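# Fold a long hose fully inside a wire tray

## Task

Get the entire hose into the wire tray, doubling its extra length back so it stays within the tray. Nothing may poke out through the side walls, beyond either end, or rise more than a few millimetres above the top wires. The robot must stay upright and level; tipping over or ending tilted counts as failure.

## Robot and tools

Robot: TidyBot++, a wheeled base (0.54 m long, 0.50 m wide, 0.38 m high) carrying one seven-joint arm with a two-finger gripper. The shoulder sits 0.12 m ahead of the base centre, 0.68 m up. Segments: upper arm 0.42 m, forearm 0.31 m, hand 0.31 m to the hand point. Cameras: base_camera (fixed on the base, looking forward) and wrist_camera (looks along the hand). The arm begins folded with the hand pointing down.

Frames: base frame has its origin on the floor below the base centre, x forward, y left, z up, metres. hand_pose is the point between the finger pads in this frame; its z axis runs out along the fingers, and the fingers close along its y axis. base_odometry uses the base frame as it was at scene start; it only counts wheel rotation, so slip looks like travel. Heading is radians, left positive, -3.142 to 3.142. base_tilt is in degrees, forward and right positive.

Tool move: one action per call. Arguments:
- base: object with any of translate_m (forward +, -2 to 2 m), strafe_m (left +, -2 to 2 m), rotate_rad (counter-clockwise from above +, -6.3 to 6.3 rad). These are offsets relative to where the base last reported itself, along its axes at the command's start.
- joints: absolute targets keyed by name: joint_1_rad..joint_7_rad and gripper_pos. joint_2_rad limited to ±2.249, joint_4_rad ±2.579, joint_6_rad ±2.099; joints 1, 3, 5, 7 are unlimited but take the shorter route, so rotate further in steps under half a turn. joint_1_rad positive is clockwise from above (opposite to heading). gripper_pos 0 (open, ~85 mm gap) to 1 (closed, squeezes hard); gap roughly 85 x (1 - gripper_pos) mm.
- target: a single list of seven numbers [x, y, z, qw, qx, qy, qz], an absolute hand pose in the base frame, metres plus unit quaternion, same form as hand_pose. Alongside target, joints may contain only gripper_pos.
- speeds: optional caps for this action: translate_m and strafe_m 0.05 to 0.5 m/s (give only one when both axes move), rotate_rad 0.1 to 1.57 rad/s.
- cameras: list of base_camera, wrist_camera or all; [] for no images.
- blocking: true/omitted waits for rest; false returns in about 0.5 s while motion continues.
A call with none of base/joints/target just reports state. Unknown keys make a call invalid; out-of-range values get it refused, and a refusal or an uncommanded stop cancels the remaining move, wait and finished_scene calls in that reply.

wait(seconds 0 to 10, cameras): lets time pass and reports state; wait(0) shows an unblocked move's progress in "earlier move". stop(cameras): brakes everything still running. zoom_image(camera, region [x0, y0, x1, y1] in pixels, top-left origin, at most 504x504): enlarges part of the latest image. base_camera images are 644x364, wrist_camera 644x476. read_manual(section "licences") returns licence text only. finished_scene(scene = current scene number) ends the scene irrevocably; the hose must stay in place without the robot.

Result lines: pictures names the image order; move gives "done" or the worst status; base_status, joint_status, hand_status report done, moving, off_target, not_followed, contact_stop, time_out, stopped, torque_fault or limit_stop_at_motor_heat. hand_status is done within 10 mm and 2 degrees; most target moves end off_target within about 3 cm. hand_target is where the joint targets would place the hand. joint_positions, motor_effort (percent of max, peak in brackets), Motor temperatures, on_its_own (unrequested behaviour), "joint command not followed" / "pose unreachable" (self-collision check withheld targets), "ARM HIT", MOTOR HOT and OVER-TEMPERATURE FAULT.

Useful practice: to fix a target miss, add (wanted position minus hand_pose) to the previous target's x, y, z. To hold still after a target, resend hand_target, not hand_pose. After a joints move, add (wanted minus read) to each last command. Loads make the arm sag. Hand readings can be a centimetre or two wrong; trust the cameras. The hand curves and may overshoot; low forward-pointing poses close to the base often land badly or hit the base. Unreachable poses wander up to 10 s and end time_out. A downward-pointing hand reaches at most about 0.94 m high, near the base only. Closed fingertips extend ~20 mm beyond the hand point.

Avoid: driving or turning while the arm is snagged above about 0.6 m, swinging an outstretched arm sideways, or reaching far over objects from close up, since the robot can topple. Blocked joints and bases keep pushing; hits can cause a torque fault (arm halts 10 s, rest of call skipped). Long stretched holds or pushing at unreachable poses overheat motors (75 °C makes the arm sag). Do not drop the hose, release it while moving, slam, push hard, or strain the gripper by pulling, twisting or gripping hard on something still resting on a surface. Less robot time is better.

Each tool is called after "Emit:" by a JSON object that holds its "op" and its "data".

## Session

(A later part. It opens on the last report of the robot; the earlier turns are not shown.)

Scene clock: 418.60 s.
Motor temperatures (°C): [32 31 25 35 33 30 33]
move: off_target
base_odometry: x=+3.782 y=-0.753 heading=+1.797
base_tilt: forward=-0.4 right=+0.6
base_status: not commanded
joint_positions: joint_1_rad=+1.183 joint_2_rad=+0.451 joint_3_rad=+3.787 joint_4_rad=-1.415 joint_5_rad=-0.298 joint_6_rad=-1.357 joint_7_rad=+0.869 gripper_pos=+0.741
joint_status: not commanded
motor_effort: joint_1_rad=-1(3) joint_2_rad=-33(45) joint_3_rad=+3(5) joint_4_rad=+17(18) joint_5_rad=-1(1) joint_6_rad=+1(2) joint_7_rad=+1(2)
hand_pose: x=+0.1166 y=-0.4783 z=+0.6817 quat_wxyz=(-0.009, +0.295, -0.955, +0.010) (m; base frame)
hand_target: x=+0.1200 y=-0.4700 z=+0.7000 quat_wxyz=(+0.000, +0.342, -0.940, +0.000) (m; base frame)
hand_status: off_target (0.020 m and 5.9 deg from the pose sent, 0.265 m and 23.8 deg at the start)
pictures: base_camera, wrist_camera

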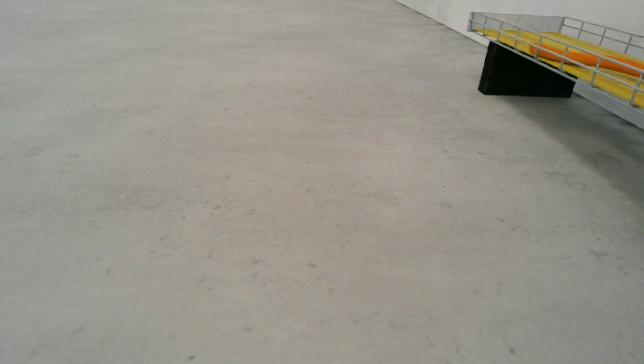

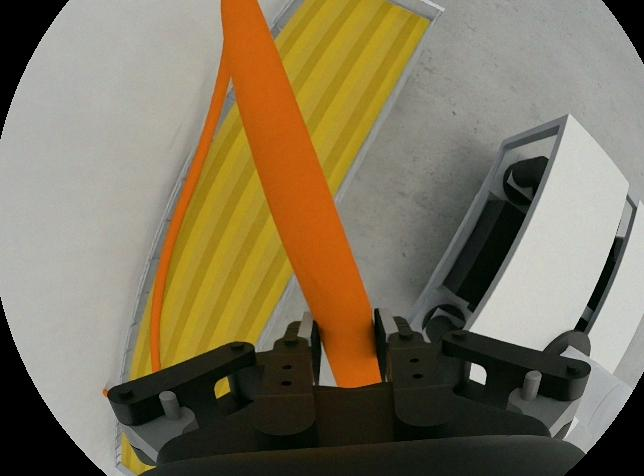

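Emit:
{"op": "move", "data": {"target": [0.1, -0.42, 0.42, 0.0, -0.342, 0.94, 0.0], "cameras": []}}

Emit:
{"op": "move", "data": {"target": [0.08, -0.40, 0.26, 0.0, -0.342, 0.94, 0.0], "cameras": ["wrist_camera"]}}

Scene clock: 421.10 s.
Motor temperatures (°C): [32 31 25 35 33 30 33]
move: off_target
base_odometry: x=+3.782 y=-0.753 heading=+1.797
base_tilt: forward=-0.4 right=+0.5
base_status: not commanded
joint_positions: joint_1_rad=+1.283 joint_2_rad=+0.713 joint_3_rad=+3.624 joint_4_rad=-1.951 joint_5_rad=-0.521 joint_6_rad=-0.652 joint_7_rad=+1.204 gripper_pos=+0.741
joint_status: not commanded
motor_effort: joint_1_rad=-2(3) joint_2_rad=-33(36) joint_3_rad=+2(3) joint_4_rad=+10(18) joint_5_rad=+0(3) joint_6_rad=+0(1) joint_7_rad=+2(3)
hand_pose: x=+0.1032 y=-0.4069 z=+0.4278 quat_wxyz=(-0.009, +0.330, -0.944, -0.021) (m; base frame)
hand_target: x=+0.1000 y=-0.4200 z=+0.4200 quat_wxyz=(+0.000, +0.342, -0.940, +0.000) (m; base frame)
hand_status: off_target (0.016 m and 3.0 deg from the pose sent, 0.269 m and 5.9 deg at the start)
pictures: none
No camera images: "cameras" was empty.

Scene clock: 422.97 s.
Motor temperatures (°C): [32 31 25 35 33 30 33]
move: off_target
base_odometry: x=+3.782 y=-0.753 heading=+1.797
base_tilt: forward=-0.4 right=+0.5
base_status: not commanded
joint_positions: joint_1_rad=+1.609 joint_2_rad=+1.065 joint_3_rad=+3.226 joint_4_rad=-1.965 joint_5_rad=-0.521 joint_6_rad=-0.185 joint_7_rad=+1.209 gripper_pos=+0.741
joint_status: not commanded
motor_effort: joint_1_rad=-3(4) joint_2_rad=-38(40) joint_3_rad=-2(2) joint_4_rad=+4(10) joint_5_rad=+1(1) joint_6_rad=+1(1) joint_7_rad=+2(3)
hand_pose: x=+0.0873 y=-0.3879 z=+0.2625 quat_wxyz=(-0.017, +0.301, -0.953, -0.019) (m; base frame)
hand_target: x=+0.0800 y=-0.4000 z=+0.2600 quat_wxyz=(+0.000, +0.342, -0.940, +0.000) (m; base frame)
hand_status: off_target (0.014 m and 5.7 deg from the pose sent, 0.170 m and 3.0 deg at the start)
pictures: wrist_camera

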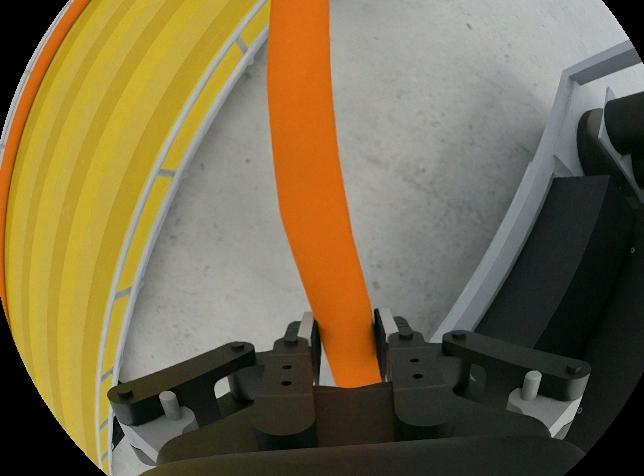

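Emit:
{"op": "move", "data": {"joints": {"gripper_pos": 0.2}, "cameras": ["wrist_camera"]}}

Scene clock: 424.00 s.
Motor temperatures (°C): [32 31 25 35 33 30 33]
move: done
base_odometry: x=+3.782 y=-0.753 heading=+1.797
base_tilt: forward=-0.4 right=+0.4
base_status: not commanded
joint_positions: joint_1_rad=+1.609 joint_2_rad=+1.065 joint_3_rad=+3.223 joint_4_rad=-1.965 joint_5_rad=-0.521 joint_6_rad=-0.183 joint_7_rad=+1.220 gripper_pos=+0.200
joint_status: all done
motor_effort: joint_1_rad=-2(2) joint_2_rad=-38(38) joint_3_rad=-1(2) joint_4_rad=+3(5) joint_5_rad=+0(1) joint_6_rad=+1(1) joint_7_rad=+1(2)
hand_pose: x=+0.0885 y=-0.3887 z=+0.2624 quat_wxyz=(-0.018, +0.307, -0.951, -0.017) (m; base frame)
hand_target: x=+0.0800 y=-0.4000 z=+0.2600 quat_wxyz=(+0.000, +0.342, -0.940, +0.000) (m; base frame)
hand_status: not commanded
pictures: wrist_camera

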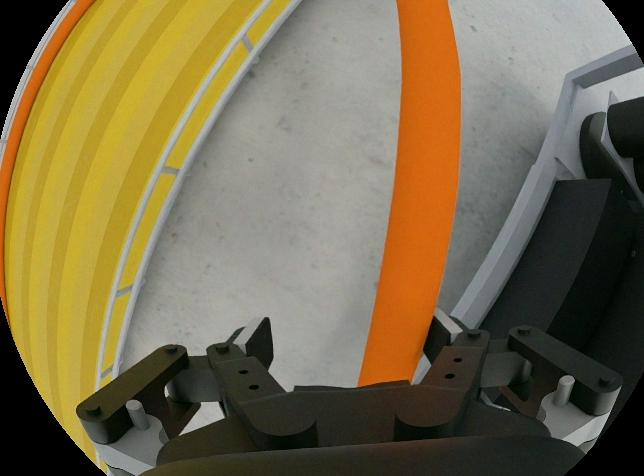

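Emit:
{"op": "move", "data": {"cameras": ["wrist_camera", "base_camera"]}}

Scene clock: 424.87 s.
Motor temperatures (°C): [32 31 25 35 33 30 33]
base_odometry: x=+3.782 y=-0.753 heading=+1.797
base_tilt: forward=-0.4 right=+0.6
base_status: not commanded
joint_positions: joint_1_rad=+1.609 joint_2_rad=+1.065 joint_3_rad=+3.223 joint_4_rad=-1.965 joint_5_rad=-0.521 joint_6_rad=-0.183 joint_7_rad=+1.220 gripper_pos=+0.200
joint_status: all done
motor_effort: joint_1_rad=-1(2) joint_2_rad=-38(38) joint_3_rad=-1(2) joint_4_rad=+4(5) joint_5_rad=+0(1) joint_6_rad=+0(1) joint_7_rad=+0(2)
hand_pose: x=+0.0885 y=-0.3887 z=+0.2624 quat_wxyz=(-0.018, +0.307, -0.951, -0.017) (m; base frame)
hand_target: x=+0.0800 y=-0.4000 z=+0.2600 quat_wxyz=(+0.000, +0.342, -0.940, +0.000) (m; base frame)
hand_status: not commanded
pictures: base_camera, wrist_camera

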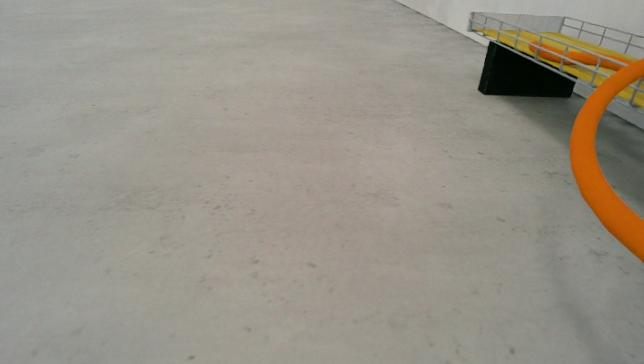

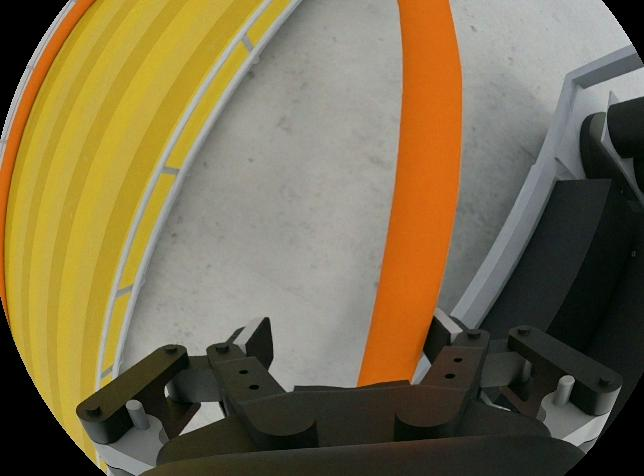

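Emit:
{"op": "move", "data": {"base": {"strafe_m": 0.08}, "joints": {"gripper_pos": 0.0}, "speeds": {"strafe_m": 0.1}, "cameras": ["wrist_camera"]}}

Scene clock: 426.43 s.
Motor temperatures (°C): [32 31 25 35 33 30 33]
move: done
base_odometry: x=+3.704 y=-0.770 heading=+1.797
base_tilt: forward=-0.3 right=+0.6
base_status: done
joint_positions: joint_1_rad=+1.609 joint_2_rad=+1.065 joint_3_rad=+3.217 joint_4_rad=-1.965 joint_5_rad=-0.521 joint_6_rad=-0.174 joint_7_rad=+1.220 gripper_pos=+0.000
joint_status: all done
motor_effort: joint_1_rad=-1(2) joint_2_rad=-36(39) joint_3_rad=-1(1) joint_4_rad=+2(3) joint_5_rad=+0(1) joint_6_rad=+0(1) joint_7_rad=+0(2)
hand_pose: x=+0.0901 y=-0.3908 z=+0.2622 quat_wxyz=(-0.017, +0.309, -0.951, -0.014) (m; base frame)
hand_target: x=+0.0800 y=-0.4000 z=+0.2600 quat_wxyz=(+0.000, +0.342, -0.940, +0.000) (m; base frame)
hand_status: not commanded
pictures: wrist_camera

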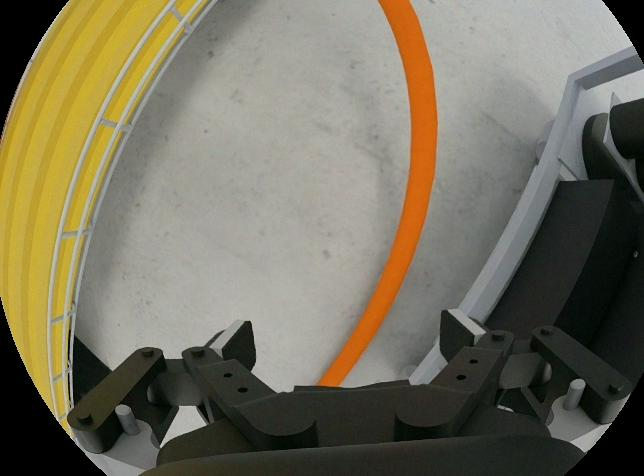

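Emit:
{"op": "move", "data": {"target": [0.09, -0.41, 0.55, 0.0, 0.342, -0.94, 0.0], "cameras": ["wrist_camera", "base_camera"]}}

Emit:
{"op": "move", "data": {"base": {"strafe_m": 0.1}, "cameras": ["wrist_camera", "base_camera"]}}

Scene clock: 428.77 s.
Motor temperatures (°C): [32 31 25 35 33 30 33]
move: off_target
base_odometry: x=+3.704 y=-0.770 heading=+1.797
base_tilt: forward=-0.4 right=+0.6
base_status: not commanded
joint_positions: joint_1_rad=+1.201 joint_2_rad=+0.486 joint_3_rad=+3.789 joint_4_rad=-1.898 joint_5_rad=-0.401 joint_6_rad=-0.855 joint_7_rad=+1.189 gripper_pos=+0.000
joint_status: not commanded
motor_effort: joint_1_rad=-1(2) joint_2_rad=-27(38) joint_3_rad=+3(3) joint_4_rad=+11(13) joint_5_rad=+0(1) joint_6_rad=+0(1) joint_7_rad=+0(1)
hand_pose: x=+0.0849 y=-0.4170 z=+0.5390 quat_wxyz=(+0.003, +0.346, -0.938, +0.016) (m; base frame)
hand_target: x=+0.0900 y=-0.4100 z=+0.5500 quat_wxyz=(+0.000, +0.342, -0.940, +0.000) (m; base frame)
hand_status: off_target (0.014 m and 2.0 deg from the pose sent, 0.288 m and 4.7 deg at the start)
pictures: base_camera, wrist_camera

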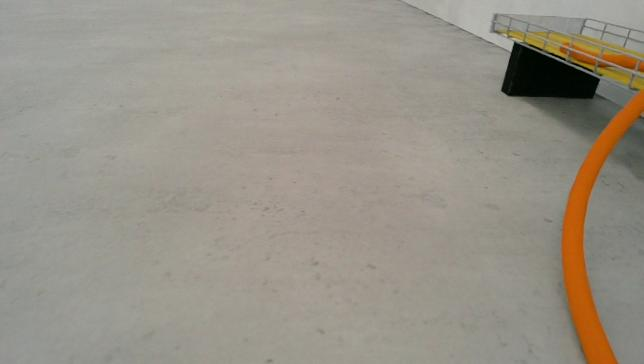

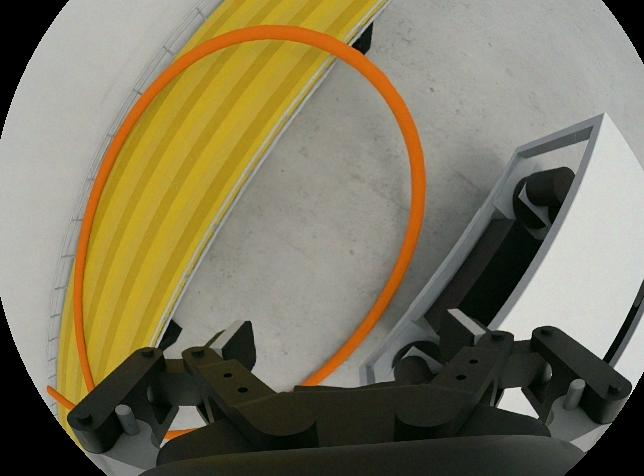

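Scene clock: 430.00 s.
Motor temperatures (°C): [32 31 25 35 33 30 33]
move: done
base_odometry: x=+3.606 y=-0.793 heading=+1.797
base_tilt: forward=-0.4 right=+0.6
base_status: done
joint_positions: joint_1_rad=+1.200 joint_2_rad=+0.482 joint_3_rad=+3.790 joint_4_rad=-1.891 joint_5_rad=-0.399 joint_6_rad=-0.862 joint_7_rad=+1.189 gripper_pos=+0.000
joint_status: not commanded
motor_effort: joint_1_rad=+0(2) joint_2_rad=-28(29) joint_3_rad=+3(4) joint_4_rad=+12(14) joint_5_rad=+0(1) joint_6_rad=+0(1) joint_7_rad=+1(1)
hand_pose: x=+0.0856 y=-0.4188 z=+0.5421 quat_wxyz=(+0.002, +0.348, -0.937, +0.018) (m; base frame)
hand_target: x=+0.0900 y=-0.4100 z=+0.5500 quat_wxyz=(+0.000, +0.342, -0.940, +0.000) (m; base frame)
hand_status: not commanded
pictures: base_camera, wrist_camera

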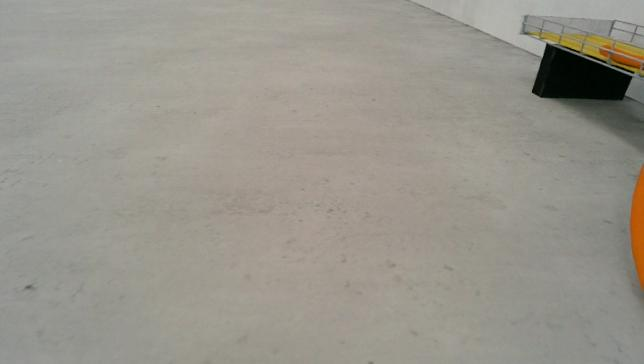

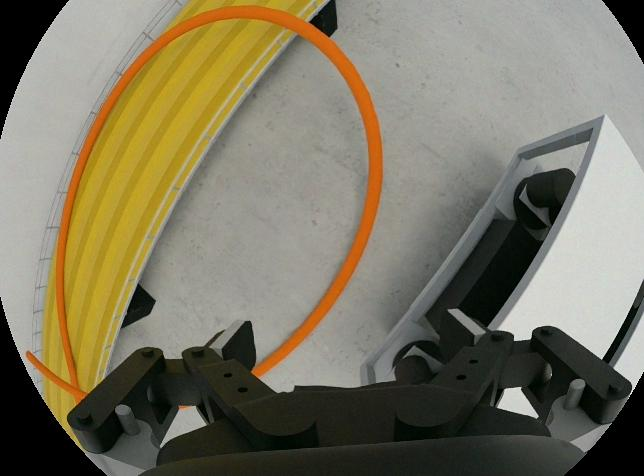

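Emit:
{"op": "move", "data": {"base": {"translate_m": 0.6}, "cameras": ["wrist_camera", "base_camera"]}}

Emit:
{"op": "move", "data": {"base": {"strafe_m": -0.17}, "target": [0.09, -0.5, 0.55, 0.0, 0.0, 1.0, 0.0], "cameras": ["wrist_camera", "base_camera"]}}

Scene clock: 432.93 s.
Motor temperatures (°C): [32 31 25 34 33 30 33]
move: done
base_odometry: x=+3.471 y=-0.208 heading=+1.797
base_tilt: forward=-0.4 right=+0.5
base_status: done
joint_positions: joint_1_rad=+1.188 joint_2_rad=+0.482 joint_3_rad=+3.795 joint_4_rad=-1.891 joint_5_rad=-0.397 joint_6_rad=-0.862 joint_7_rad=+1.189 gripper_pos=+0.000
joint_status: not commanded
motor_effort: joint_1_rad=+0(3) joint_2_rad=-28(28) joint_3_rad=+3(4) joint_4_rad=+12(13) joint_5_rad=-1(1) joint_6_rad=+1(1) joint_7_rad=+0(1)
hand_pose: x=+0.0880 y=-0.4190 z=+0.5426 quat_wxyz=(+0.004, +0.352, -0.936, +0.018) (m; base frame)
hand_target: x=+0.0900 y=-0.4100 z=+0.5500 quat_wxyz=(+0.000, +0.342, -0.940, +0.000) (m; base frame)
hand_status: not commanded
pictures: base_camera, wrist_camera

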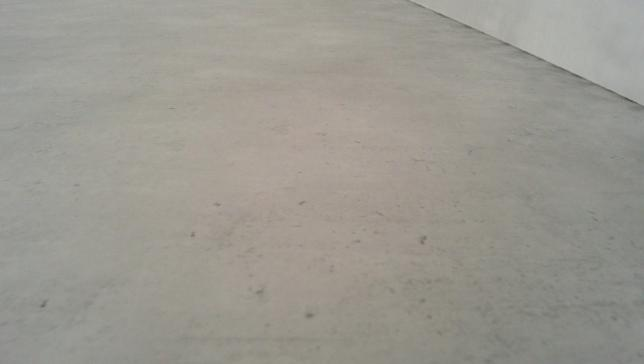

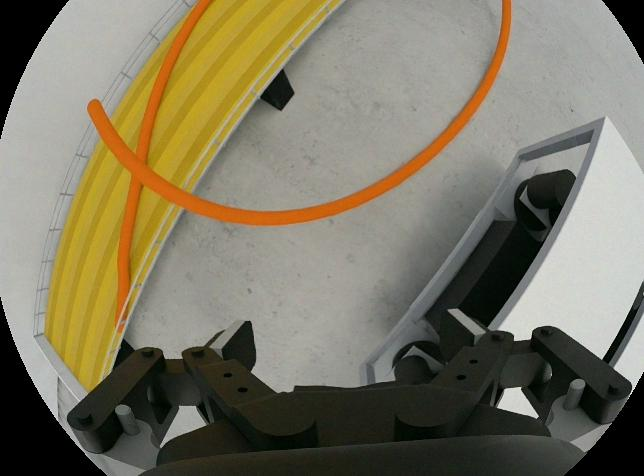

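Scene clock: 434.73 s.
Motor temperatures (°C): [32 31 25 35 33 30 33]
move: off_target
base_odometry: x=+3.637 y=-0.170 heading=+1.798
base_tilt: forward=-0.4 right=+0.6
base_status: done
joint_positions: joint_1_rad=+1.188 joint_2_rad=+0.653 joint_3_rad=+3.829 joint_4_rad=-1.581 joint_5_rad=-0.431 joint_6_rad=-1.027 joint_7_rad=+0.514 gripper_pos=+0.000
joint_status: not commanded
motor_effort: joint_1_rad=+0(1) joint_2_rad=-34(36) joint_3_rad=+5(6) joint_4_rad=+13(14) joint_5_rad=+0(1) joint_6_rad=+1(2) joint_7_rad=+0(1)
hand_pose: x=+0.0904 y=-0.5059 z=+0.5498 quat_wxyz=(+0.019, +0.051, -0.998, +0.015) (m; base frame)
hand_target: x=+0.0900 y=-0.5000 z=+0.5500 quat_wxyz=(+0.000, +0.000, -1.000, +0.000) (m; base frame)
hand_status: off_target (0.006 m and 6.5 deg from the pose sent, 0.081 m and 41.3 deg at the start)
pictures: base_camera, wrist_camera

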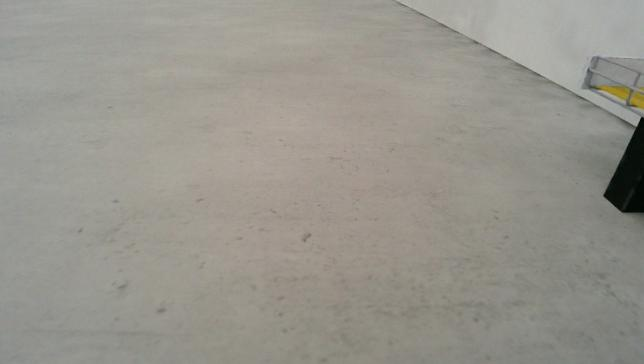

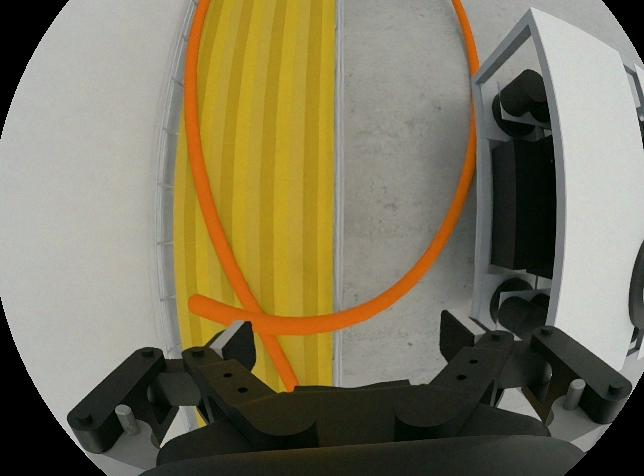

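Emit:
{"op": "move", "data": {"target": [0.18, -0.575, 0.37, 0.0, 0.669, 0.743, 0.0], "cameras": ["wrist_camera"]}}

Scene clock: 437.63 s.
Motor temperatures (°C): [32 31 25 35 33 30 33]
move: off_target
base_odometry: x=+3.637 y=-0.170 heading=+1.798
base_tilt: forward=-0.3 right=+0.6
base_status: not commanded
joint_positions: joint_1_rad=+1.123 joint_2_rad=+1.102 joint_3_rad=+3.853 joint_4_rad=-1.389 joint_5_rad=-0.765 joint_6_rad=-1.019 joint_7_rad=-0.965 gripper_pos=+0.000
joint_status: not commanded
motor_effort: joint_1_rad=-1(2) joint_2_rad=-43(45) joint_3_rad=+8(9) joint_4_rad=+9(14) joint_5_rad=+0(1) joint_6_rad=+0(1) joint_7_rad=+0(1)
hand_pose: x=+0.1693 y=-0.5476 z=+0.3707 quat_wxyz=(+0.023, -0.648, -0.761, -0.031) (m; base frame)
hand_target: x=+0.1800 y=-0.5750 z=+0.3700 quat_wxyz=(+0.000, -0.669, -0.743, +0.000) (m; base frame)
hand_status: off_target (0.029 m and 5.4 deg from the pose sent, 0.212 m and 89.9 deg at the start)
pictures: wrist_camera

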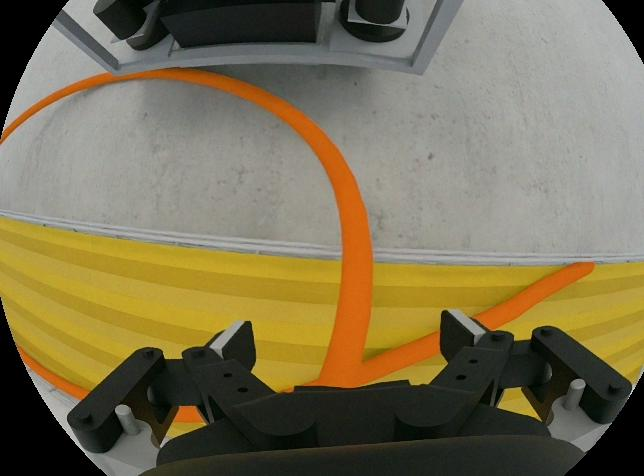

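Emit:
{"op": "move", "data": {"target": [0.185, -0.6, 0.285, 0.0, 0.669, 0.743, 0.0], "cameras": ["wrist_camera"]}}

Scene clock: 439.37 s.
Motor temperatures (°C): [32 31 25 34 33 30 33]
move: off_target
base_odometry: x=+3.637 y=-0.170 heading=+1.798
base_tilt: forward=-0.4 right=+0.6
base_status: not commanded
joint_positions: joint_1_rad=+1.134 joint_2_rad=+1.283 joint_3_rad=+3.794 joint_4_rad=-1.238 joint_5_rad=-0.793 joint_6_rad=-0.957 joint_7_rad=-1.010 gripper_pos=+0.000
joint_status: not commanded
motor_effort: joint_1_rad=+0(2) joint_2_rad=-46(49) joint_3_rad=+7(8) joint_4_rad=+8(11) joint_5_rad=+0(1) joint_6_rad=-1(1) joint_7_rad=+1(1)
hand_pose: x=+0.1915 y=-0.5712 z=+0.2862 quat_wxyz=(+0.029, -0.632, -0.774, -0.024) (m; base frame)
hand_target: x=+0.1850 y=-0.6000 z=+0.2850 quat_wxyz=(+0.000, -0.669, -0.743, +0.000) (m; base frame)
hand_status: off_target (0.030 m and 7.0 deg from the pose sent, 0.102 m and 5.4 deg at the start)
pictures: wrist_camera

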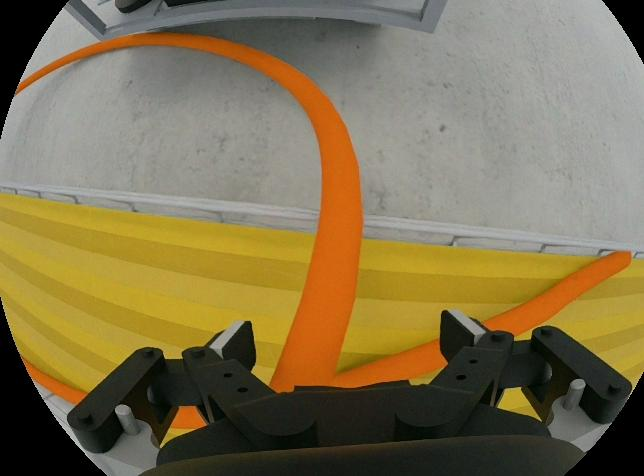

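Emit:
{"op": "move", "data": {"target": [0.165, -0.6, 0.275, 0.0, 0.743, 0.669, 0.0], "cameras": ["wrist_camera"]}}

Scene clock: 440.63 s.
Motor temperatures (°C): [32 31 25 34 33 30 33]
move: off_target
base_odometry: x=+3.637 y=-0.170 heading=+1.798
base_tilt: forward=-0.4 right=+0.6
base_status: not commanded
joint_positions: joint_1_rad=+1.175 joint_2_rad=+1.286 joint_3_rad=+3.790 joint_4_rad=-1.238 joint_5_rad=-0.807 joint_6_rad=-0.942 joint_7_rad=-1.191 gripper_pos=+0.000
joint_status: not commanded
motor_effort: joint_1_rad=-1(2) joint_2_rad=-46(47) joint_3_rad=+7(8) joint_4_rad=+9(9) joint_5_rad=+0(1) joint_6_rad=+0(1) joint_7_rad=+1(1)
hand_pose: x=+0.1709 y=-0.5778 z=+0.2836 quat_wxyz=(+0.024, -0.717, -0.696, -0.019) (m; base frame)
hand_target: x=+0.1651 y=-0.6001 z=+0.2751 quat_wxyz=(+0.000, -0.743, -0.669, +0.000) (m; base frame)
hand_status: off_target (0.024 m and 5.6 deg from the pose sent, 0.041 m and 18.0 deg at the start)
pictures: wrist_camera

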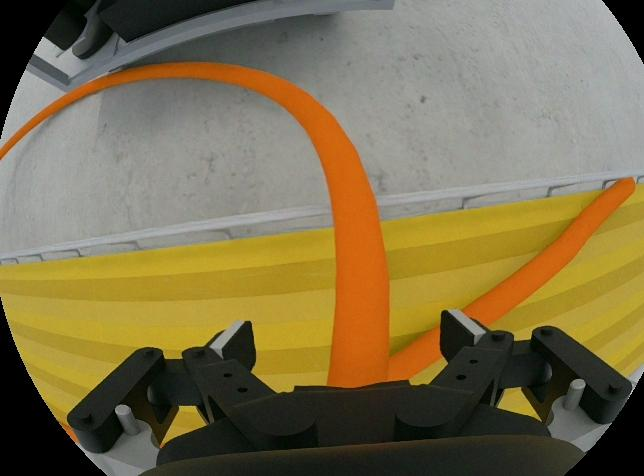

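Emit:
{"op": "move", "data": {"joints": {"gripper_pos": 0.88}, "cameras": []}}

Emit:
{"op": "move", "data": {"target": [0.17, -0.58, 0.42, 0.0, 0.743, 0.669, 0.0], "cameras": ["wrist_camera"]}}

Scene clock: 441.80 s.
Motor temperatures (°C): [32 31 25 34 33 30 33]
move: off_target
base_odometry: x=+3.637 y=-0.170 heading=+1.798
base_tilt: forward=-0.3 right=+0.5
base_status: not commanded
joint_positions: joint_1_rad=+1.175 joint_2_rad=+1.286 joint_3_rad=+3.790 joint_4_rad=-1.238 joint_5_rad=-0.809 joint_6_rad=-0.941 joint_7_rad=-1.191 gripper_pos=+0.749
joint_status: gripper_pos off_target (ended at +0.749, target +0.880)
motor_effort: joint_1_rad=+0(1) joint_2_rad=-46(47) joint_3_rad=+8(8) joint_4_rad=+8(9) joint_5_rad=+1(1) joint_6_rad=+0(1) joint_7_rad=+1(1)
hand_pose: x=+0.1716 y=-0.5780 z=+0.2835 quat_wxyz=(+0.023, -0.717, -0.696, -0.020) (m; base frame)
hand_target: x=+0.1651 y=-0.6001 z=+0.2751 quat_wxyz=(+0.000, -0.743, -0.669, +0.000) (m; base frame)
hand_status: not commanded
pictures: none
No camera images: "cameras" was empty.

Scene clock: 443.33 s.
Motor temperatures (°C): [32 31 25 34 33 30 33]
move: off_target
base_odometry: x=+3.637 y=-0.170 heading=+1.798
base_tilt: forward=-0.4 right=+0.6
base_status: not commanded
joint_positions: joint_1_rad=+1.127 joint_2_rad=+1.054 joint_3_rad=+3.912 joint_4_rad=-1.328 joint_5_rad=-0.800 joint_6_rad=-1.003 joint_7_rad=-1.191 gripper_pos=+0.749
joint_status: not commanded
motor_effort: joint_1_rad=-1(2) joint_2_rad=-45(51) joint_3_rad=+8(9) joint_4_rad=+12(12) joint_5_rad=-1(1) joint_6_rad=+0(1) joint_7_rad=+0(1)
hand_pose: x=+0.1586 y=-0.6042 z=+0.4181 quat_wxyz=(-0.024, -0.734, -0.678, +0.022) (m; base frame)
hand_target: x=+0.1700 y=-0.5800 z=+0.4200 quat_wxyz=(+0.000, -0.743, -0.669, +0.000) (m; base frame)
hand_status: off_target (0.027 m and 4.0 deg from the pose sent, 0.137 m and 5.5 deg at the start)
pictures: wrist_camera

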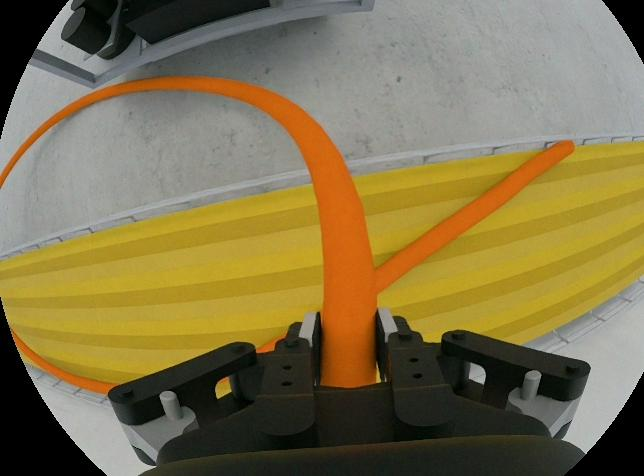

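Emit:
{"op": "move", "data": {"target": [0.17, -0.58, 0.58, 0.0, 0.5, 0.866, 0.0], "cameras": ["wrist_camera"]}}

Scene clock: 445.37 s.
Motor temperatures (°C): [32 31 25 34 33 30 33]
move: off_target
base_odometry: x=+3.637 y=-0.170 heading=+1.798
base_tilt: forward=-0.3 right=+0.6
base_status: not commanded
joint_positions: joint_1_rad=+1.127 joint_2_rad=+0.823 joint_3_rad=+3.900 joint_4_rad=-1.193 joint_5_rad=-0.578 joint_6_rad=-1.279 joint_7_rad=-0.845 gripper_pos=+0.749
joint_status: not commanded
motor_effort: joint_1_rad=-1(2) joint_2_rad=-44(49) joint_3_rad=+7(9) joint_4_rad=+15(16) joint_5_rad=+0(1) joint_6_rad=+0(1) joint_7_rad=+1(1)
hand_pose: x=+0.1741 y=-0.5945 z=+0.5737 quat_wxyz=(-0.021, -0.535, -0.844, +0.017) (m; base frame)
hand_target: x=+0.1700 y=-0.5800 z=+0.5800 quat_wxyz=(+0.000, -0.500, -0.866, +0.000) (m; base frame)
hand_status: off_target (0.016 m and 5.6 deg from the pose sent, 0.164 m and 34.7 deg at the start)
pictures: wrist_camera

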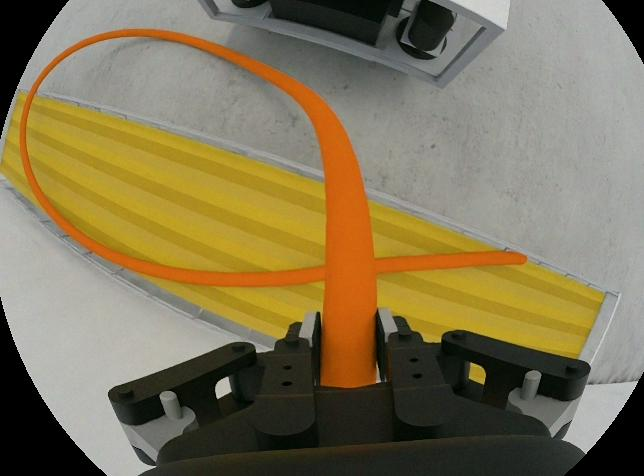

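Emit:
{"op": "move", "data": {"base": {"translate_m": 0.3}, "speeds": {"translate_m": 0.25}, "target": [0.16, -0.6, 0.6, 0.0, 0.13, 0.9915, 0.0], "cameras": ["wrist_camera", "base_camera"]}}

Scene clock: 447.63 s.
Motor temperatures (°C): [32 31 25 34 33 30 33]
move: off_target
base_odometry: x=+3.570 y=+0.123 heading=+1.798
base_tilt: forward=-0.4 right=+0.6
base_status: done
joint_positions: joint_1_rad=+1.226 joint_2_rad=+0.823 joint_3_rad=+3.757 joint_4_rad=-1.066 joint_5_rad=-0.476 joint_6_rad=-1.347 joint_7_rad=-0.133 gripper_pos=+0.749
joint_status: not commanded
motor_effort: joint_1_rad=-1(4) joint_2_rad=-46(46) joint_3_rad=+5(7) joint_4_rad=+17(17) joint_5_rad=+0(1) joint_6_rad=+1(1) joint_7_rad=+1(2)
hand_pose: x=+0.1711 y=-0.6080 z=+0.5900 quat_wxyz=(-0.014, -0.167, -0.986, +0.014) (m; base frame)
hand_target: x=+0.1600 y=-0.6000 z=+0.6000 quat_wxyz=(+0.000, -0.130, -0.992, +0.000) (m; base frame)
hand_status: off_target (0.017 m and 4.9 deg from the pose sent, 0.030 m and 49.9 deg at the start)
pictures: base_camera, wrist_camera

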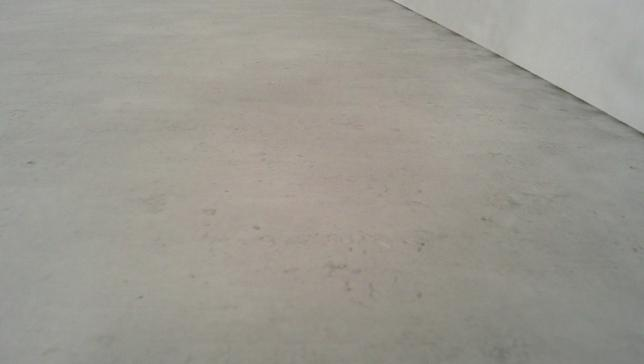

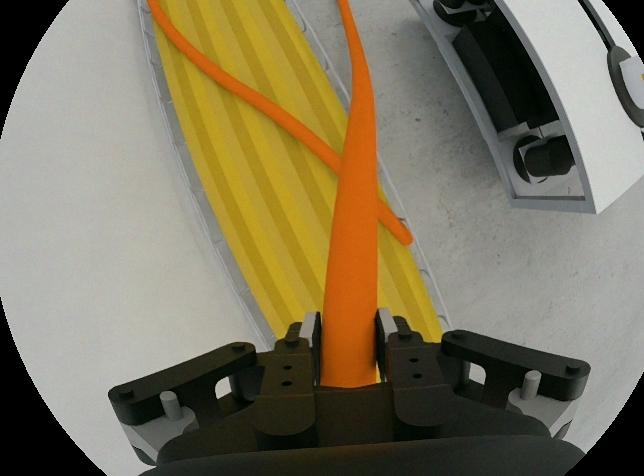

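Emit:
{"op": "zoom_image", "data": {"camera": "wrist_camera", "region": [250, 100, 502, 290]}}

Scaled by 2.000.

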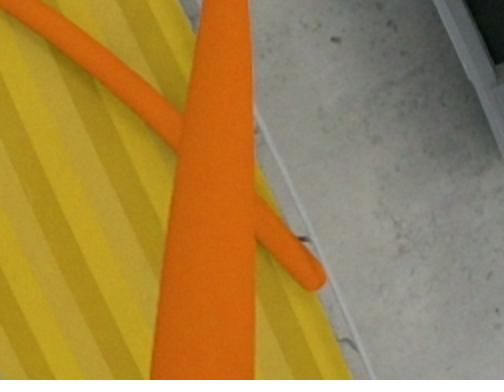

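Emit:
{"op": "move", "data": {"base": {"translate_m": 0.2, "strafe_m": -0.03}, "speeds": {"translate_m": 0.2}, "target": [0.15, -0.6, 0.6, 0.0, -0.03, 0.9995, 0.0], "cameras": ["wrist_camera"]}}

Emit:
{"op": "move", "data": {"target": [0.15, -0.6, 0.58, -0.2586, -0.042, 0.965, 0.011], "cameras": ["wrist_camera"]}}

Scene clock: 450.03 s.
Motor temperatures (°C): [32 31 25 35 33 30 33]
move: off_target
base_odometry: x=+3.554 y=+0.325 heading=+1.798
base_tilt: forward=-0.4 right=+0.6
base_status: done
joint_positions: joint_1_rad=+1.275 joint_2_rad=+0.823 joint_3_rad=+3.709 joint_4_rad=-1.066 joint_5_rad=-0.435 joint_6_rad=-1.348 joint_7_rad=+0.190 gripper_pos=+0.749
joint_status: not commanded
motor_effort: joint_1_rad=-1(6) joint_2_rad=-46(47) joint_3_rad=+4(5) joint_4_rad=+18(18) joint_5_rad=+0(1) joint_6_rad=+1(1) joint_7_rad=+2(3)
hand_pose: x=+0.1519 y=-0.6047 z=+0.5849 quat_wxyz=(-0.009, -0.011, -1.000, +0.007) (m; base frame)
hand_target: x=+0.1500 y=-0.6000 z=+0.6000 quat_wxyz=(+0.000, +0.030, -1.000, +0.000) (m; base frame)
hand_status: off_target (0.016 m and 4.9 deg from the pose sent, 0.025 m and 22.8 deg at the start)
pictures: wrist_camera

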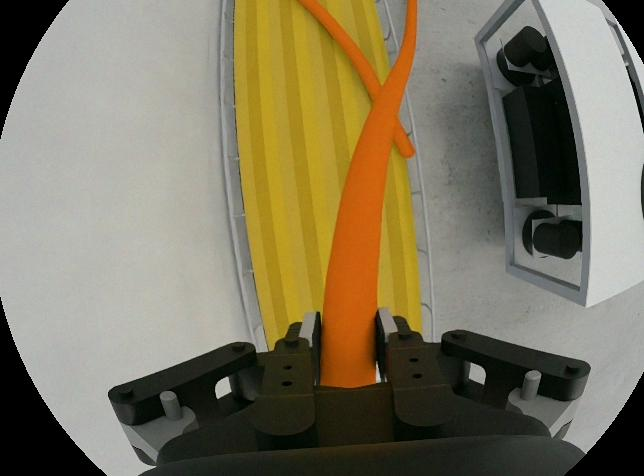

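Scene clock: 451.77 s.
Motor temperatures (°C): [32 31 25 35 33 30 33]
move: off_target
base_odometry: x=+3.554 y=+0.325 heading=+1.798
base_tilt: forward=-0.4 right=+0.5
base_status: not commanded
joint_positions: joint_1_rad=+0.988 joint_2_rad=+0.965 joint_3_rad=+3.881 joint_4_rad=-1.032 joint_5_rad=-0.139 joint_6_rad=-1.348 joint_7_rad=+0.064 gripper_pos=+0.749
joint_status: not commanded
motor_effort: joint_1_rad=-2(4) joint_2_rad=-46(48) joint_3_rad=+9(10) joint_4_rad=+14(17) joint_5_rad=+6(6) joint_6_rad=+1(1) joint_7_rad=+1(2)
hand_pose: x=+0.1579 y=-0.5973 z=+0.5624 quat_wxyz=(+0.224, +0.058, -0.973, -0.017) (m; base frame)
hand_target: x=+0.1500 y=-0.6000 z=+0.5800 quat_wxyz=(+0.259, +0.042, -0.965, -0.011) (m; base frame)
hand_status: off_target (0.019 m and 4.5 deg from the pose sent, 0.007 m and 31.6 deg at the start)
pictures: wrist_camera

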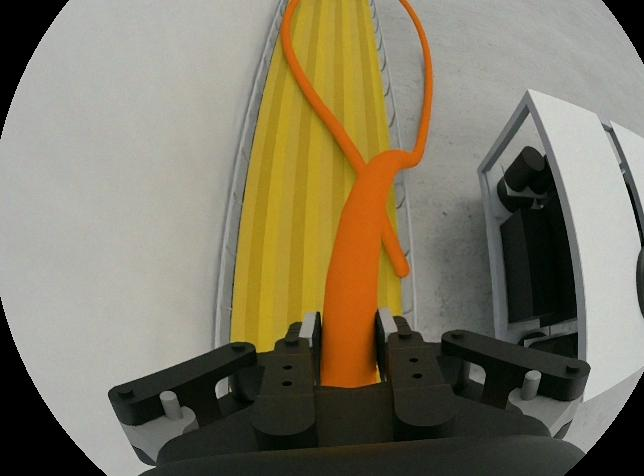

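Emit:
{"op": "move", "data": {"base": {"translate_m": 0.15}, "speeds": {"translate_m": 0.15}, "cameras": ["wrist_camera"]}}

Scene clock: 453.70 s.
Motor temperatures (°C): [32 31 25 35 33 30 33]
move: done
base_odometry: x=+3.520 y=+0.471 heading=+1.798
base_tilt: forward=-0.4 right=+0.5
base_status: done
joint_positions: joint_1_rad=+0.984 joint_2_rad=+0.965 joint_3_rad=+3.888 joint_4_rad=-1.031 joint_5_rad=-0.130 joint_6_rad=-1.348 joint_7_rad=+0.064 gripper_pos=+0.749
joint_status: not commanded
motor_effort: joint_1_rad=-2(5) joint_2_rad=-46(47) joint_3_rad=+9(10) joint_4_rad=+15(16) joint_5_rad=+5(6) joint_6_rad=+1(2) joint_7_rad=+1(2)
hand_pose: x=+0.1552 y=-0.5984 z=+0.5655 quat_wxyz=(+0.231, +0.058, -0.971, -0.015) (m; base frame)
hand_target: x=+0.1500 y=-0.6000 z=+0.5800 quat_wxyz=(+0.259, +0.042, -0.965, -0.011) (m; base frame)
hand_status: not commanded
pictures: wrist_camera

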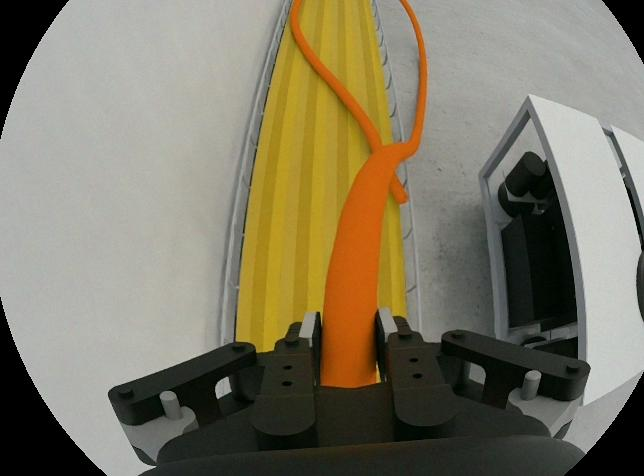

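Emit:
{"op": "move", "data": {"base": {"translate_m": 0.15}, "speeds": {"translate_m": 0.15}, "target": [0.12, -0.6, 0.63, -0.2586, -0.042, 0.965, 0.011], "cameras": ["wrist_camera"]}}

Scene clock: 455.57 s.
Motor temperatures (°C): [32 31 25 35 33 30 33]
move: off_target
base_odometry: x=+3.486 y=+0.617 heading=+1.797
base_tilt: forward=-0.3 right=+0.5
base_status: done
joint_positions: joint_1_rad=+1.018 joint_2_rad=+0.918 joint_3_rad=+3.889 joint_4_rad=-0.989 joint_5_rad=-0.093 joint_6_rad=-1.396 joint_7_rad=+0.064 gripper_pos=+0.749
joint_status: not commanded
motor_effort: joint_1_rad=-2(5) joint_2_rad=-45(49) joint_3_rad=+8(10) joint_4_rad=+15(17) joint_5_rad=+5(6) joint_6_rad=+1(2) joint_7_rad=+1(2)
hand_pose: x=+0.1332 y=-0.6035 z=+0.6058 quat_wxyz=(+0.237, +0.041, -0.971, -0.005) (m; base frame)
hand_target: x=+0.1200 y=-0.6000 z=+0.6300 quat_wxyz=(+0.259, +0.042, -0.965, -0.011) (m; base frame)
hand_status: off_target (0.028 m and 2.6 deg from the pose sent, 0.073 m and 3.8 deg at the start)
pictures: wrist_camera

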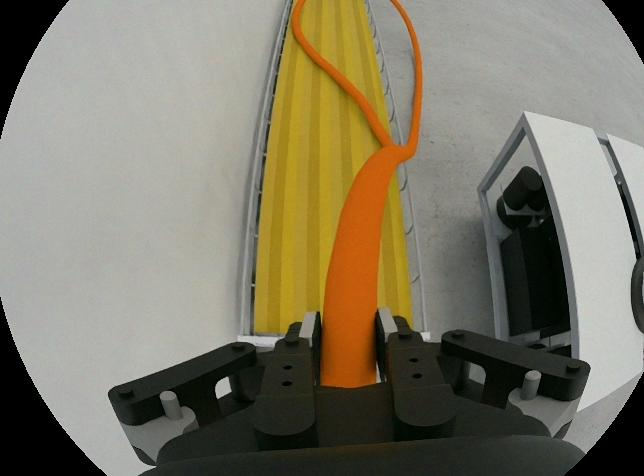

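Emit:
{"op": "move", "data": {"base": {"translate_m": 0.18}, "speeds": {"translate_m": 0.15}, "cameras": ["wrist_camera"]}}

Scene clock: 457.60 s.
Motor temperatures (°C): [32 31 25 35 33 30 33]
move: done
base_odometry: x=+3.446 y=+0.793 heading=+1.797
base_tilt: forward=-0.4 right=+0.5
base_status: done
joint_positions: joint_1_rad=+1.026 joint_2_rad=+0.918 joint_3_rad=+3.890 joint_4_rad=-0.989 joint_5_rad=-0.090 joint_6_rad=-1.397 joint_7_rad=+0.064 gripper_pos=+0.749
joint_status: not commanded
motor_effort: joint_1_rad=-2(5) joint_2_rad=-46(47) joint_3_rad=+8(9) joint_4_rad=+16(17) joint_5_rad=+5(6) joint_6_rad=+1(1) joint_7_rad=+2(2)
hand_pose: x=+0.1279 y=-0.6037 z=+0.6065 quat_wxyz=(+0.239, +0.038, -0.970, -0.006) (m; base frame)
hand_target: x=+0.1200 y=-0.6000 z=+0.6300 quat_wxyz=(+0.259, +0.042, -0.965, -0.011) (m; base frame)
hand_status: not commanded
pictures: wrist_camera

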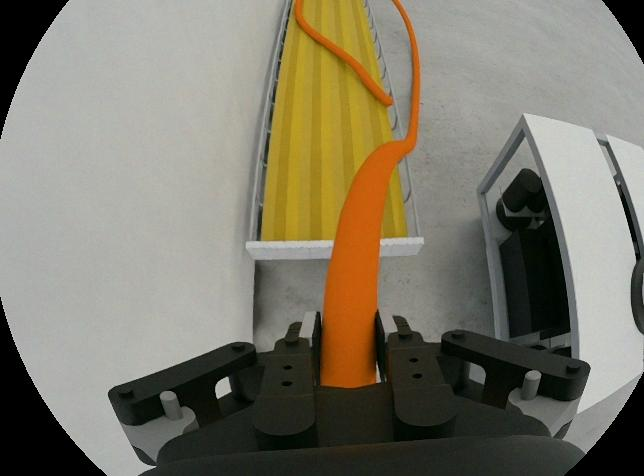

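Emit:
{"op": "move", "data": {"target": [0.13, -0.6, 0.27, 0.0, 0.03, 0.9995, 0.0], "cameras": ["wrist_camera"]}}

Scene clock: 461.37 s.
Motor temperatures (°C): [32 31 25 35 33 30 33]
move: off_target
base_odometry: x=+3.446 y=+0.793 heading=+1.797
base_tilt: forward=-0.4 right=+0.7
base_status: not commanded
joint_positions: joint_1_rad=+1.317 joint_2_rad=+1.268 joint_3_rad=+3.621 joint_4_rad=-1.217 joint_5_rad=-0.585 joint_6_rad=-0.871 joint_7_rad=+0.259 gripper_pos=+0.749
joint_status: not commanded
motor_effort: joint_1_rad=-2(4) joint_2_rad=-47(53) joint_3_rad=+3(8) joint_4_rad=+12(15) joint_5_rad=-1(6) joint_6_rad=+2(2) joint_7_rad=+2(3)
hand_pose: x=+0.1262 y=-0.5770 z=+0.2744 quat_wxyz=(+0.015, -0.041, -0.998, -0.038) (m; base frame)
hand_target: x=+0.1300 y=-0.6000 z=+0.2700 quat_wxyz=(+0.000, -0.030, -1.000, +0.000) (m; base frame)
hand_status: off_target (0.024 m and 4.8 deg from the pose sent, 0.337 m and 28.7 deg at the start)
pictures: wrist_camera

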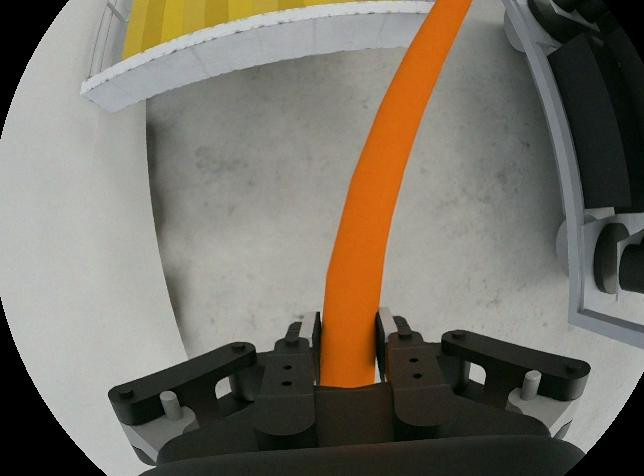

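Emit:
{"op": "move", "data": {"base": {"strafe_m": -0.08}, "speeds": {"strafe_m": 0.1}, "target": [0.13, -0.62, 0.27, 0.0, 0.09, 0.996, 0.0], "cameras": ["wrist_camera"]}}

Emit:
{"op": "move", "data": {"joints": {"gripper_pos": 0.5}, "cameras": ["wrist_camera"]}}

Scene clock: 463.03 s.
Motor temperatures (°C): [32 31 25 35 33 30 33]
move: off_target
base_odometry: x=+3.524 y=+0.811 heading=+1.798
base_tilt: forward=-0.4 right=+0.6
base_status: done
joint_positions: joint_1_rad=+1.333 joint_2_rad=+1.292 joint_3_rad=+3.621 joint_4_rad=-1.151 joint_5_rad=-0.586 joint_6_rad=-0.870 joint_7_rad=+0.195 gripper_pos=+0.749
joint_status: not commanded
motor_effort: joint_1_rad=-2(4) joint_2_rad=-49(50) joint_3_rad=+4(5) joint_4_rad=+12(14) joint_5_rad=-1(2) joint_6_rad=+2(4) joint_7_rad=+2(3)
hand_pose: x=+0.1227 y=-0.6013 z=+0.2712 quat_wxyz=(+0.015, -0.068, -0.997, -0.019) (m; base frame)
hand_target: x=+0.1300 y=-0.6200 z=+0.2700 quat_wxyz=(+0.000, -0.090, -0.996, +0.000) (m; base frame)
hand_status: off_target (0.020 m and 3.8 deg from the pose sent, 0.043 m and 7.3 deg at the start)
pictures: wrist_camera

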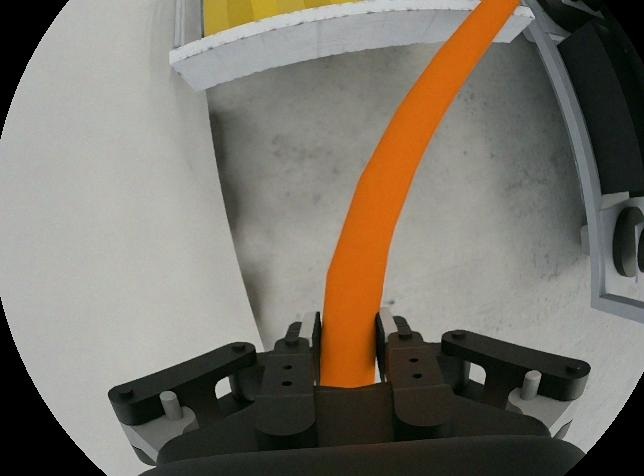

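Scene clock: 463.77 s.
Motor temperatures (°C): [32 31 25 35 33 30 33]
move: done
base_odometry: x=+3.524 y=+0.811 heading=+1.798
base_tilt: forward=-0.3 right=+0.6
base_status: not commanded
joint_positions: joint_1_rad=+1.333 joint_2_rad=+1.292 joint_3_rad=+3.621 joint_4_rad=-1.140 joint_5_rad=-0.587 joint_6_rad=-0.870 joint_7_rad=+0.195 gripper_pos=+0.500
joint_status: all done
motor_effort: joint_1_rad=-1(3) joint_2_rad=-49(49) joint_3_rad=+5(6) joint_4_rad=+11(13) joint_5_rad=+0(1) joint_6_rad=+1(3) joint_7_rad=+1(3)
hand_pose: x=+0.1249 y=-0.6070 z=+0.2731 quat_wxyz=(+0.013, -0.065, -0.998, -0.014) (m; base frame)
hand_target: x=+0.1300 y=-0.6200 z=+0.2700 quat_wxyz=(+0.000, -0.090, -0.996, +0.000) (m; base frame)
hand_status: not commanded
pictures: wrist_camera

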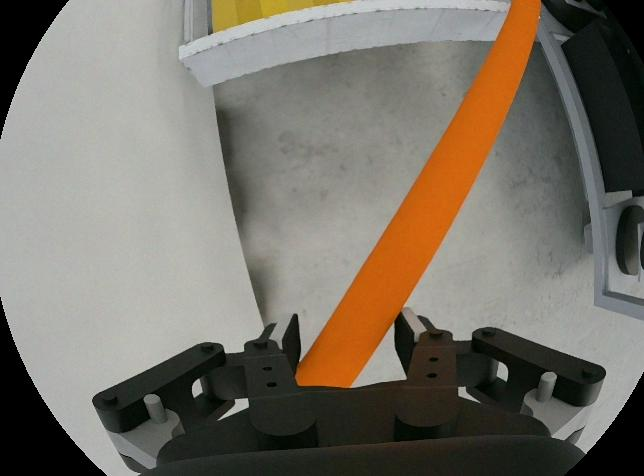

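Emit:
{"op": "move", "data": {"joints": {"gripper_pos": 0.88}, "cameras": []}}

Emit:
{"op": "move", "data": {"target": [0.12, -0.62, 0.58, 0.0, -0.13, 0.9915, 0.0], "cameras": ["wrist_camera"]}}

Emit:
{"op": "move", "data": {"base": {"translate_m": -0.33}, "speeds": {"translate_m": 0.25}, "cameras": ["wrist_camera"]}}

Scene clock: 464.80 s.
Motor temperatures (°C): [32 31 25 35 33 30 33]
move: off_target
base_odometry: x=+3.524 y=+0.811 heading=+1.798
base_tilt: forward=-0.4 right=+0.5
base_status: not commanded
joint_positions: joint_1_rad=+1.334 joint_2_rad=+1.294 joint_3_rad=+3.620 joint_4_rad=-1.140 joint_5_rad=-0.588 joint_6_rad=-0.870 joint_7_rad=+0.195 gripper_pos=+0.699
joint_status: gripper_pos off_target (ended at +0.699, target +0.880)
motor_effort: joint_1_rad=-1(3) joint_2_rad=-49(50) joint_3_rad=+5(6) joint_4_rad=+12(13) joint_5_rad=+0(1) joint_6_rad=+2(3) joint_7_rad=+2(2)
hand_pose: x=+0.1249 y=-0.6063 z=+0.2720 quat_wxyz=(+0.013, -0.066, -0.998, -0.015) (m; base frame)
hand_target: x=+0.1300 y=-0.6200 z=+0.2700 quat_wxyz=(+0.000, -0.090, -0.996, +0.000) (m; base frame)
hand_status: not commanded
pictures: none
No camera images: "cameras" was empty.

Scene clock: 466.73 s.
Motor temperatures (°C): [32 31 25 35 33 30 33]
move: off_target
base_odometry: x=+3.524 y=+0.811 heading=+1.798
base_tilt: forward=-0.3 right=+0.5
base_status: not commanded
joint_positions: joint_1_rad=+1.348 joint_2_rad=+0.875 joint_3_rad=+3.634 joint_4_rad=-0.999 joint_5_rad=-0.427 joint_6_rad=-1.330 joint_7_rad=+0.404 gripper_pos=+0.702
joint_status: not commanded
motor_effort: joint_1_rad=-2(3) joint_2_rad=-48(56) joint_3_rad=+4(5) joint_4_rad=+17(17) joint_5_rad=+0(1) joint_6_rad=+1(2) joint_7_rad=+2(3)
hand_pose: x=+0.1431 y=-0.6272 z=+0.5662 quat_wxyz=(-0.018, +0.098, -0.995, +0.014) (m; base frame)
hand_target: x=+0.1200 y=-0.6200 z=+0.5800 quat_wxyz=(+0.000, +0.130, -0.992, +0.000) (m; base frame)
hand_status: off_target (0.028 m and 4.6 deg from the pose sent, 0.308 m and 22.6 deg at the start)
pictures: wrist_camera

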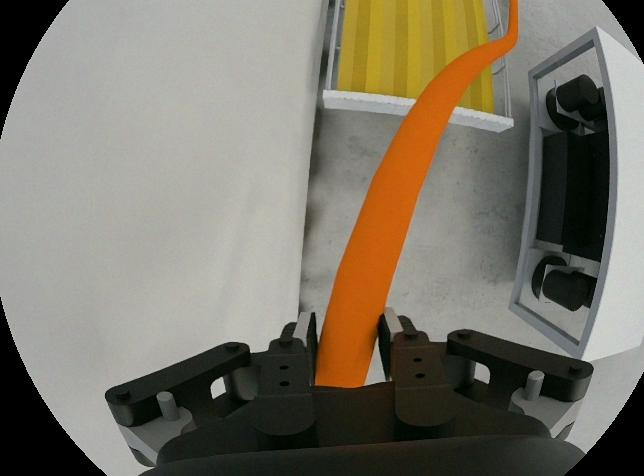

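Scene clock: 468.90 s.
Motor temperatures (°C): [32 31 25 35 33 30 33]
move: done
base_odometry: x=+3.599 y=+0.490 heading=+1.798
base_tilt: forward=-0.4 right=+0.6
base_status: done
joint_positions: joint_1_rad=+1.358 joint_2_rad=+0.875 joint_3_rad=+3.635 joint_4_rad=-0.998 joint_5_rad=-0.426 joint_6_rad=-1.332 joint_7_rad=+0.404 gripper_pos=+0.706
joint_status: not commanded
motor_effort: joint_1_rad=+0(3) joint_2_rad=-46(48) joint_3_rad=+4(6) joint_4_rad=+16(17) joint_5_rad=+2(2) joint_6_rad=+1(2) joint_7_rad=+0(2)
hand_pose: x=+0.1371 y=-0.6275 z=+0.5667 quat_wxyz=(-0.018, +0.094, -0.995, +0.014) (m; base frame)
hand_target: x=+0.1200 y=-0.6200 z=+0.5800 quat_wxyz=(+0.000, +0.130, -0.992, +0.000) (m; base frame)
hand_status: not commanded
pictures: wrist_camera

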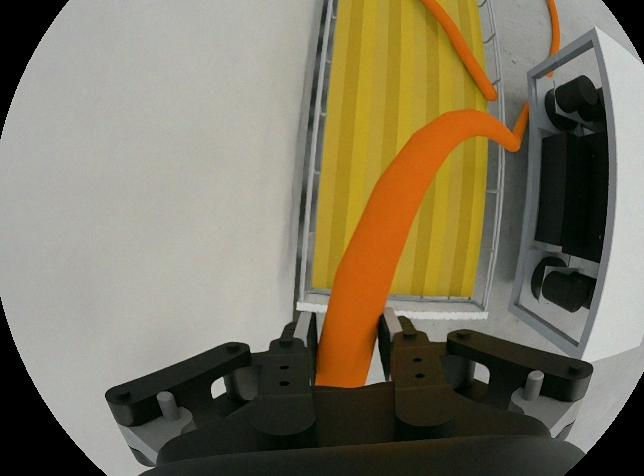

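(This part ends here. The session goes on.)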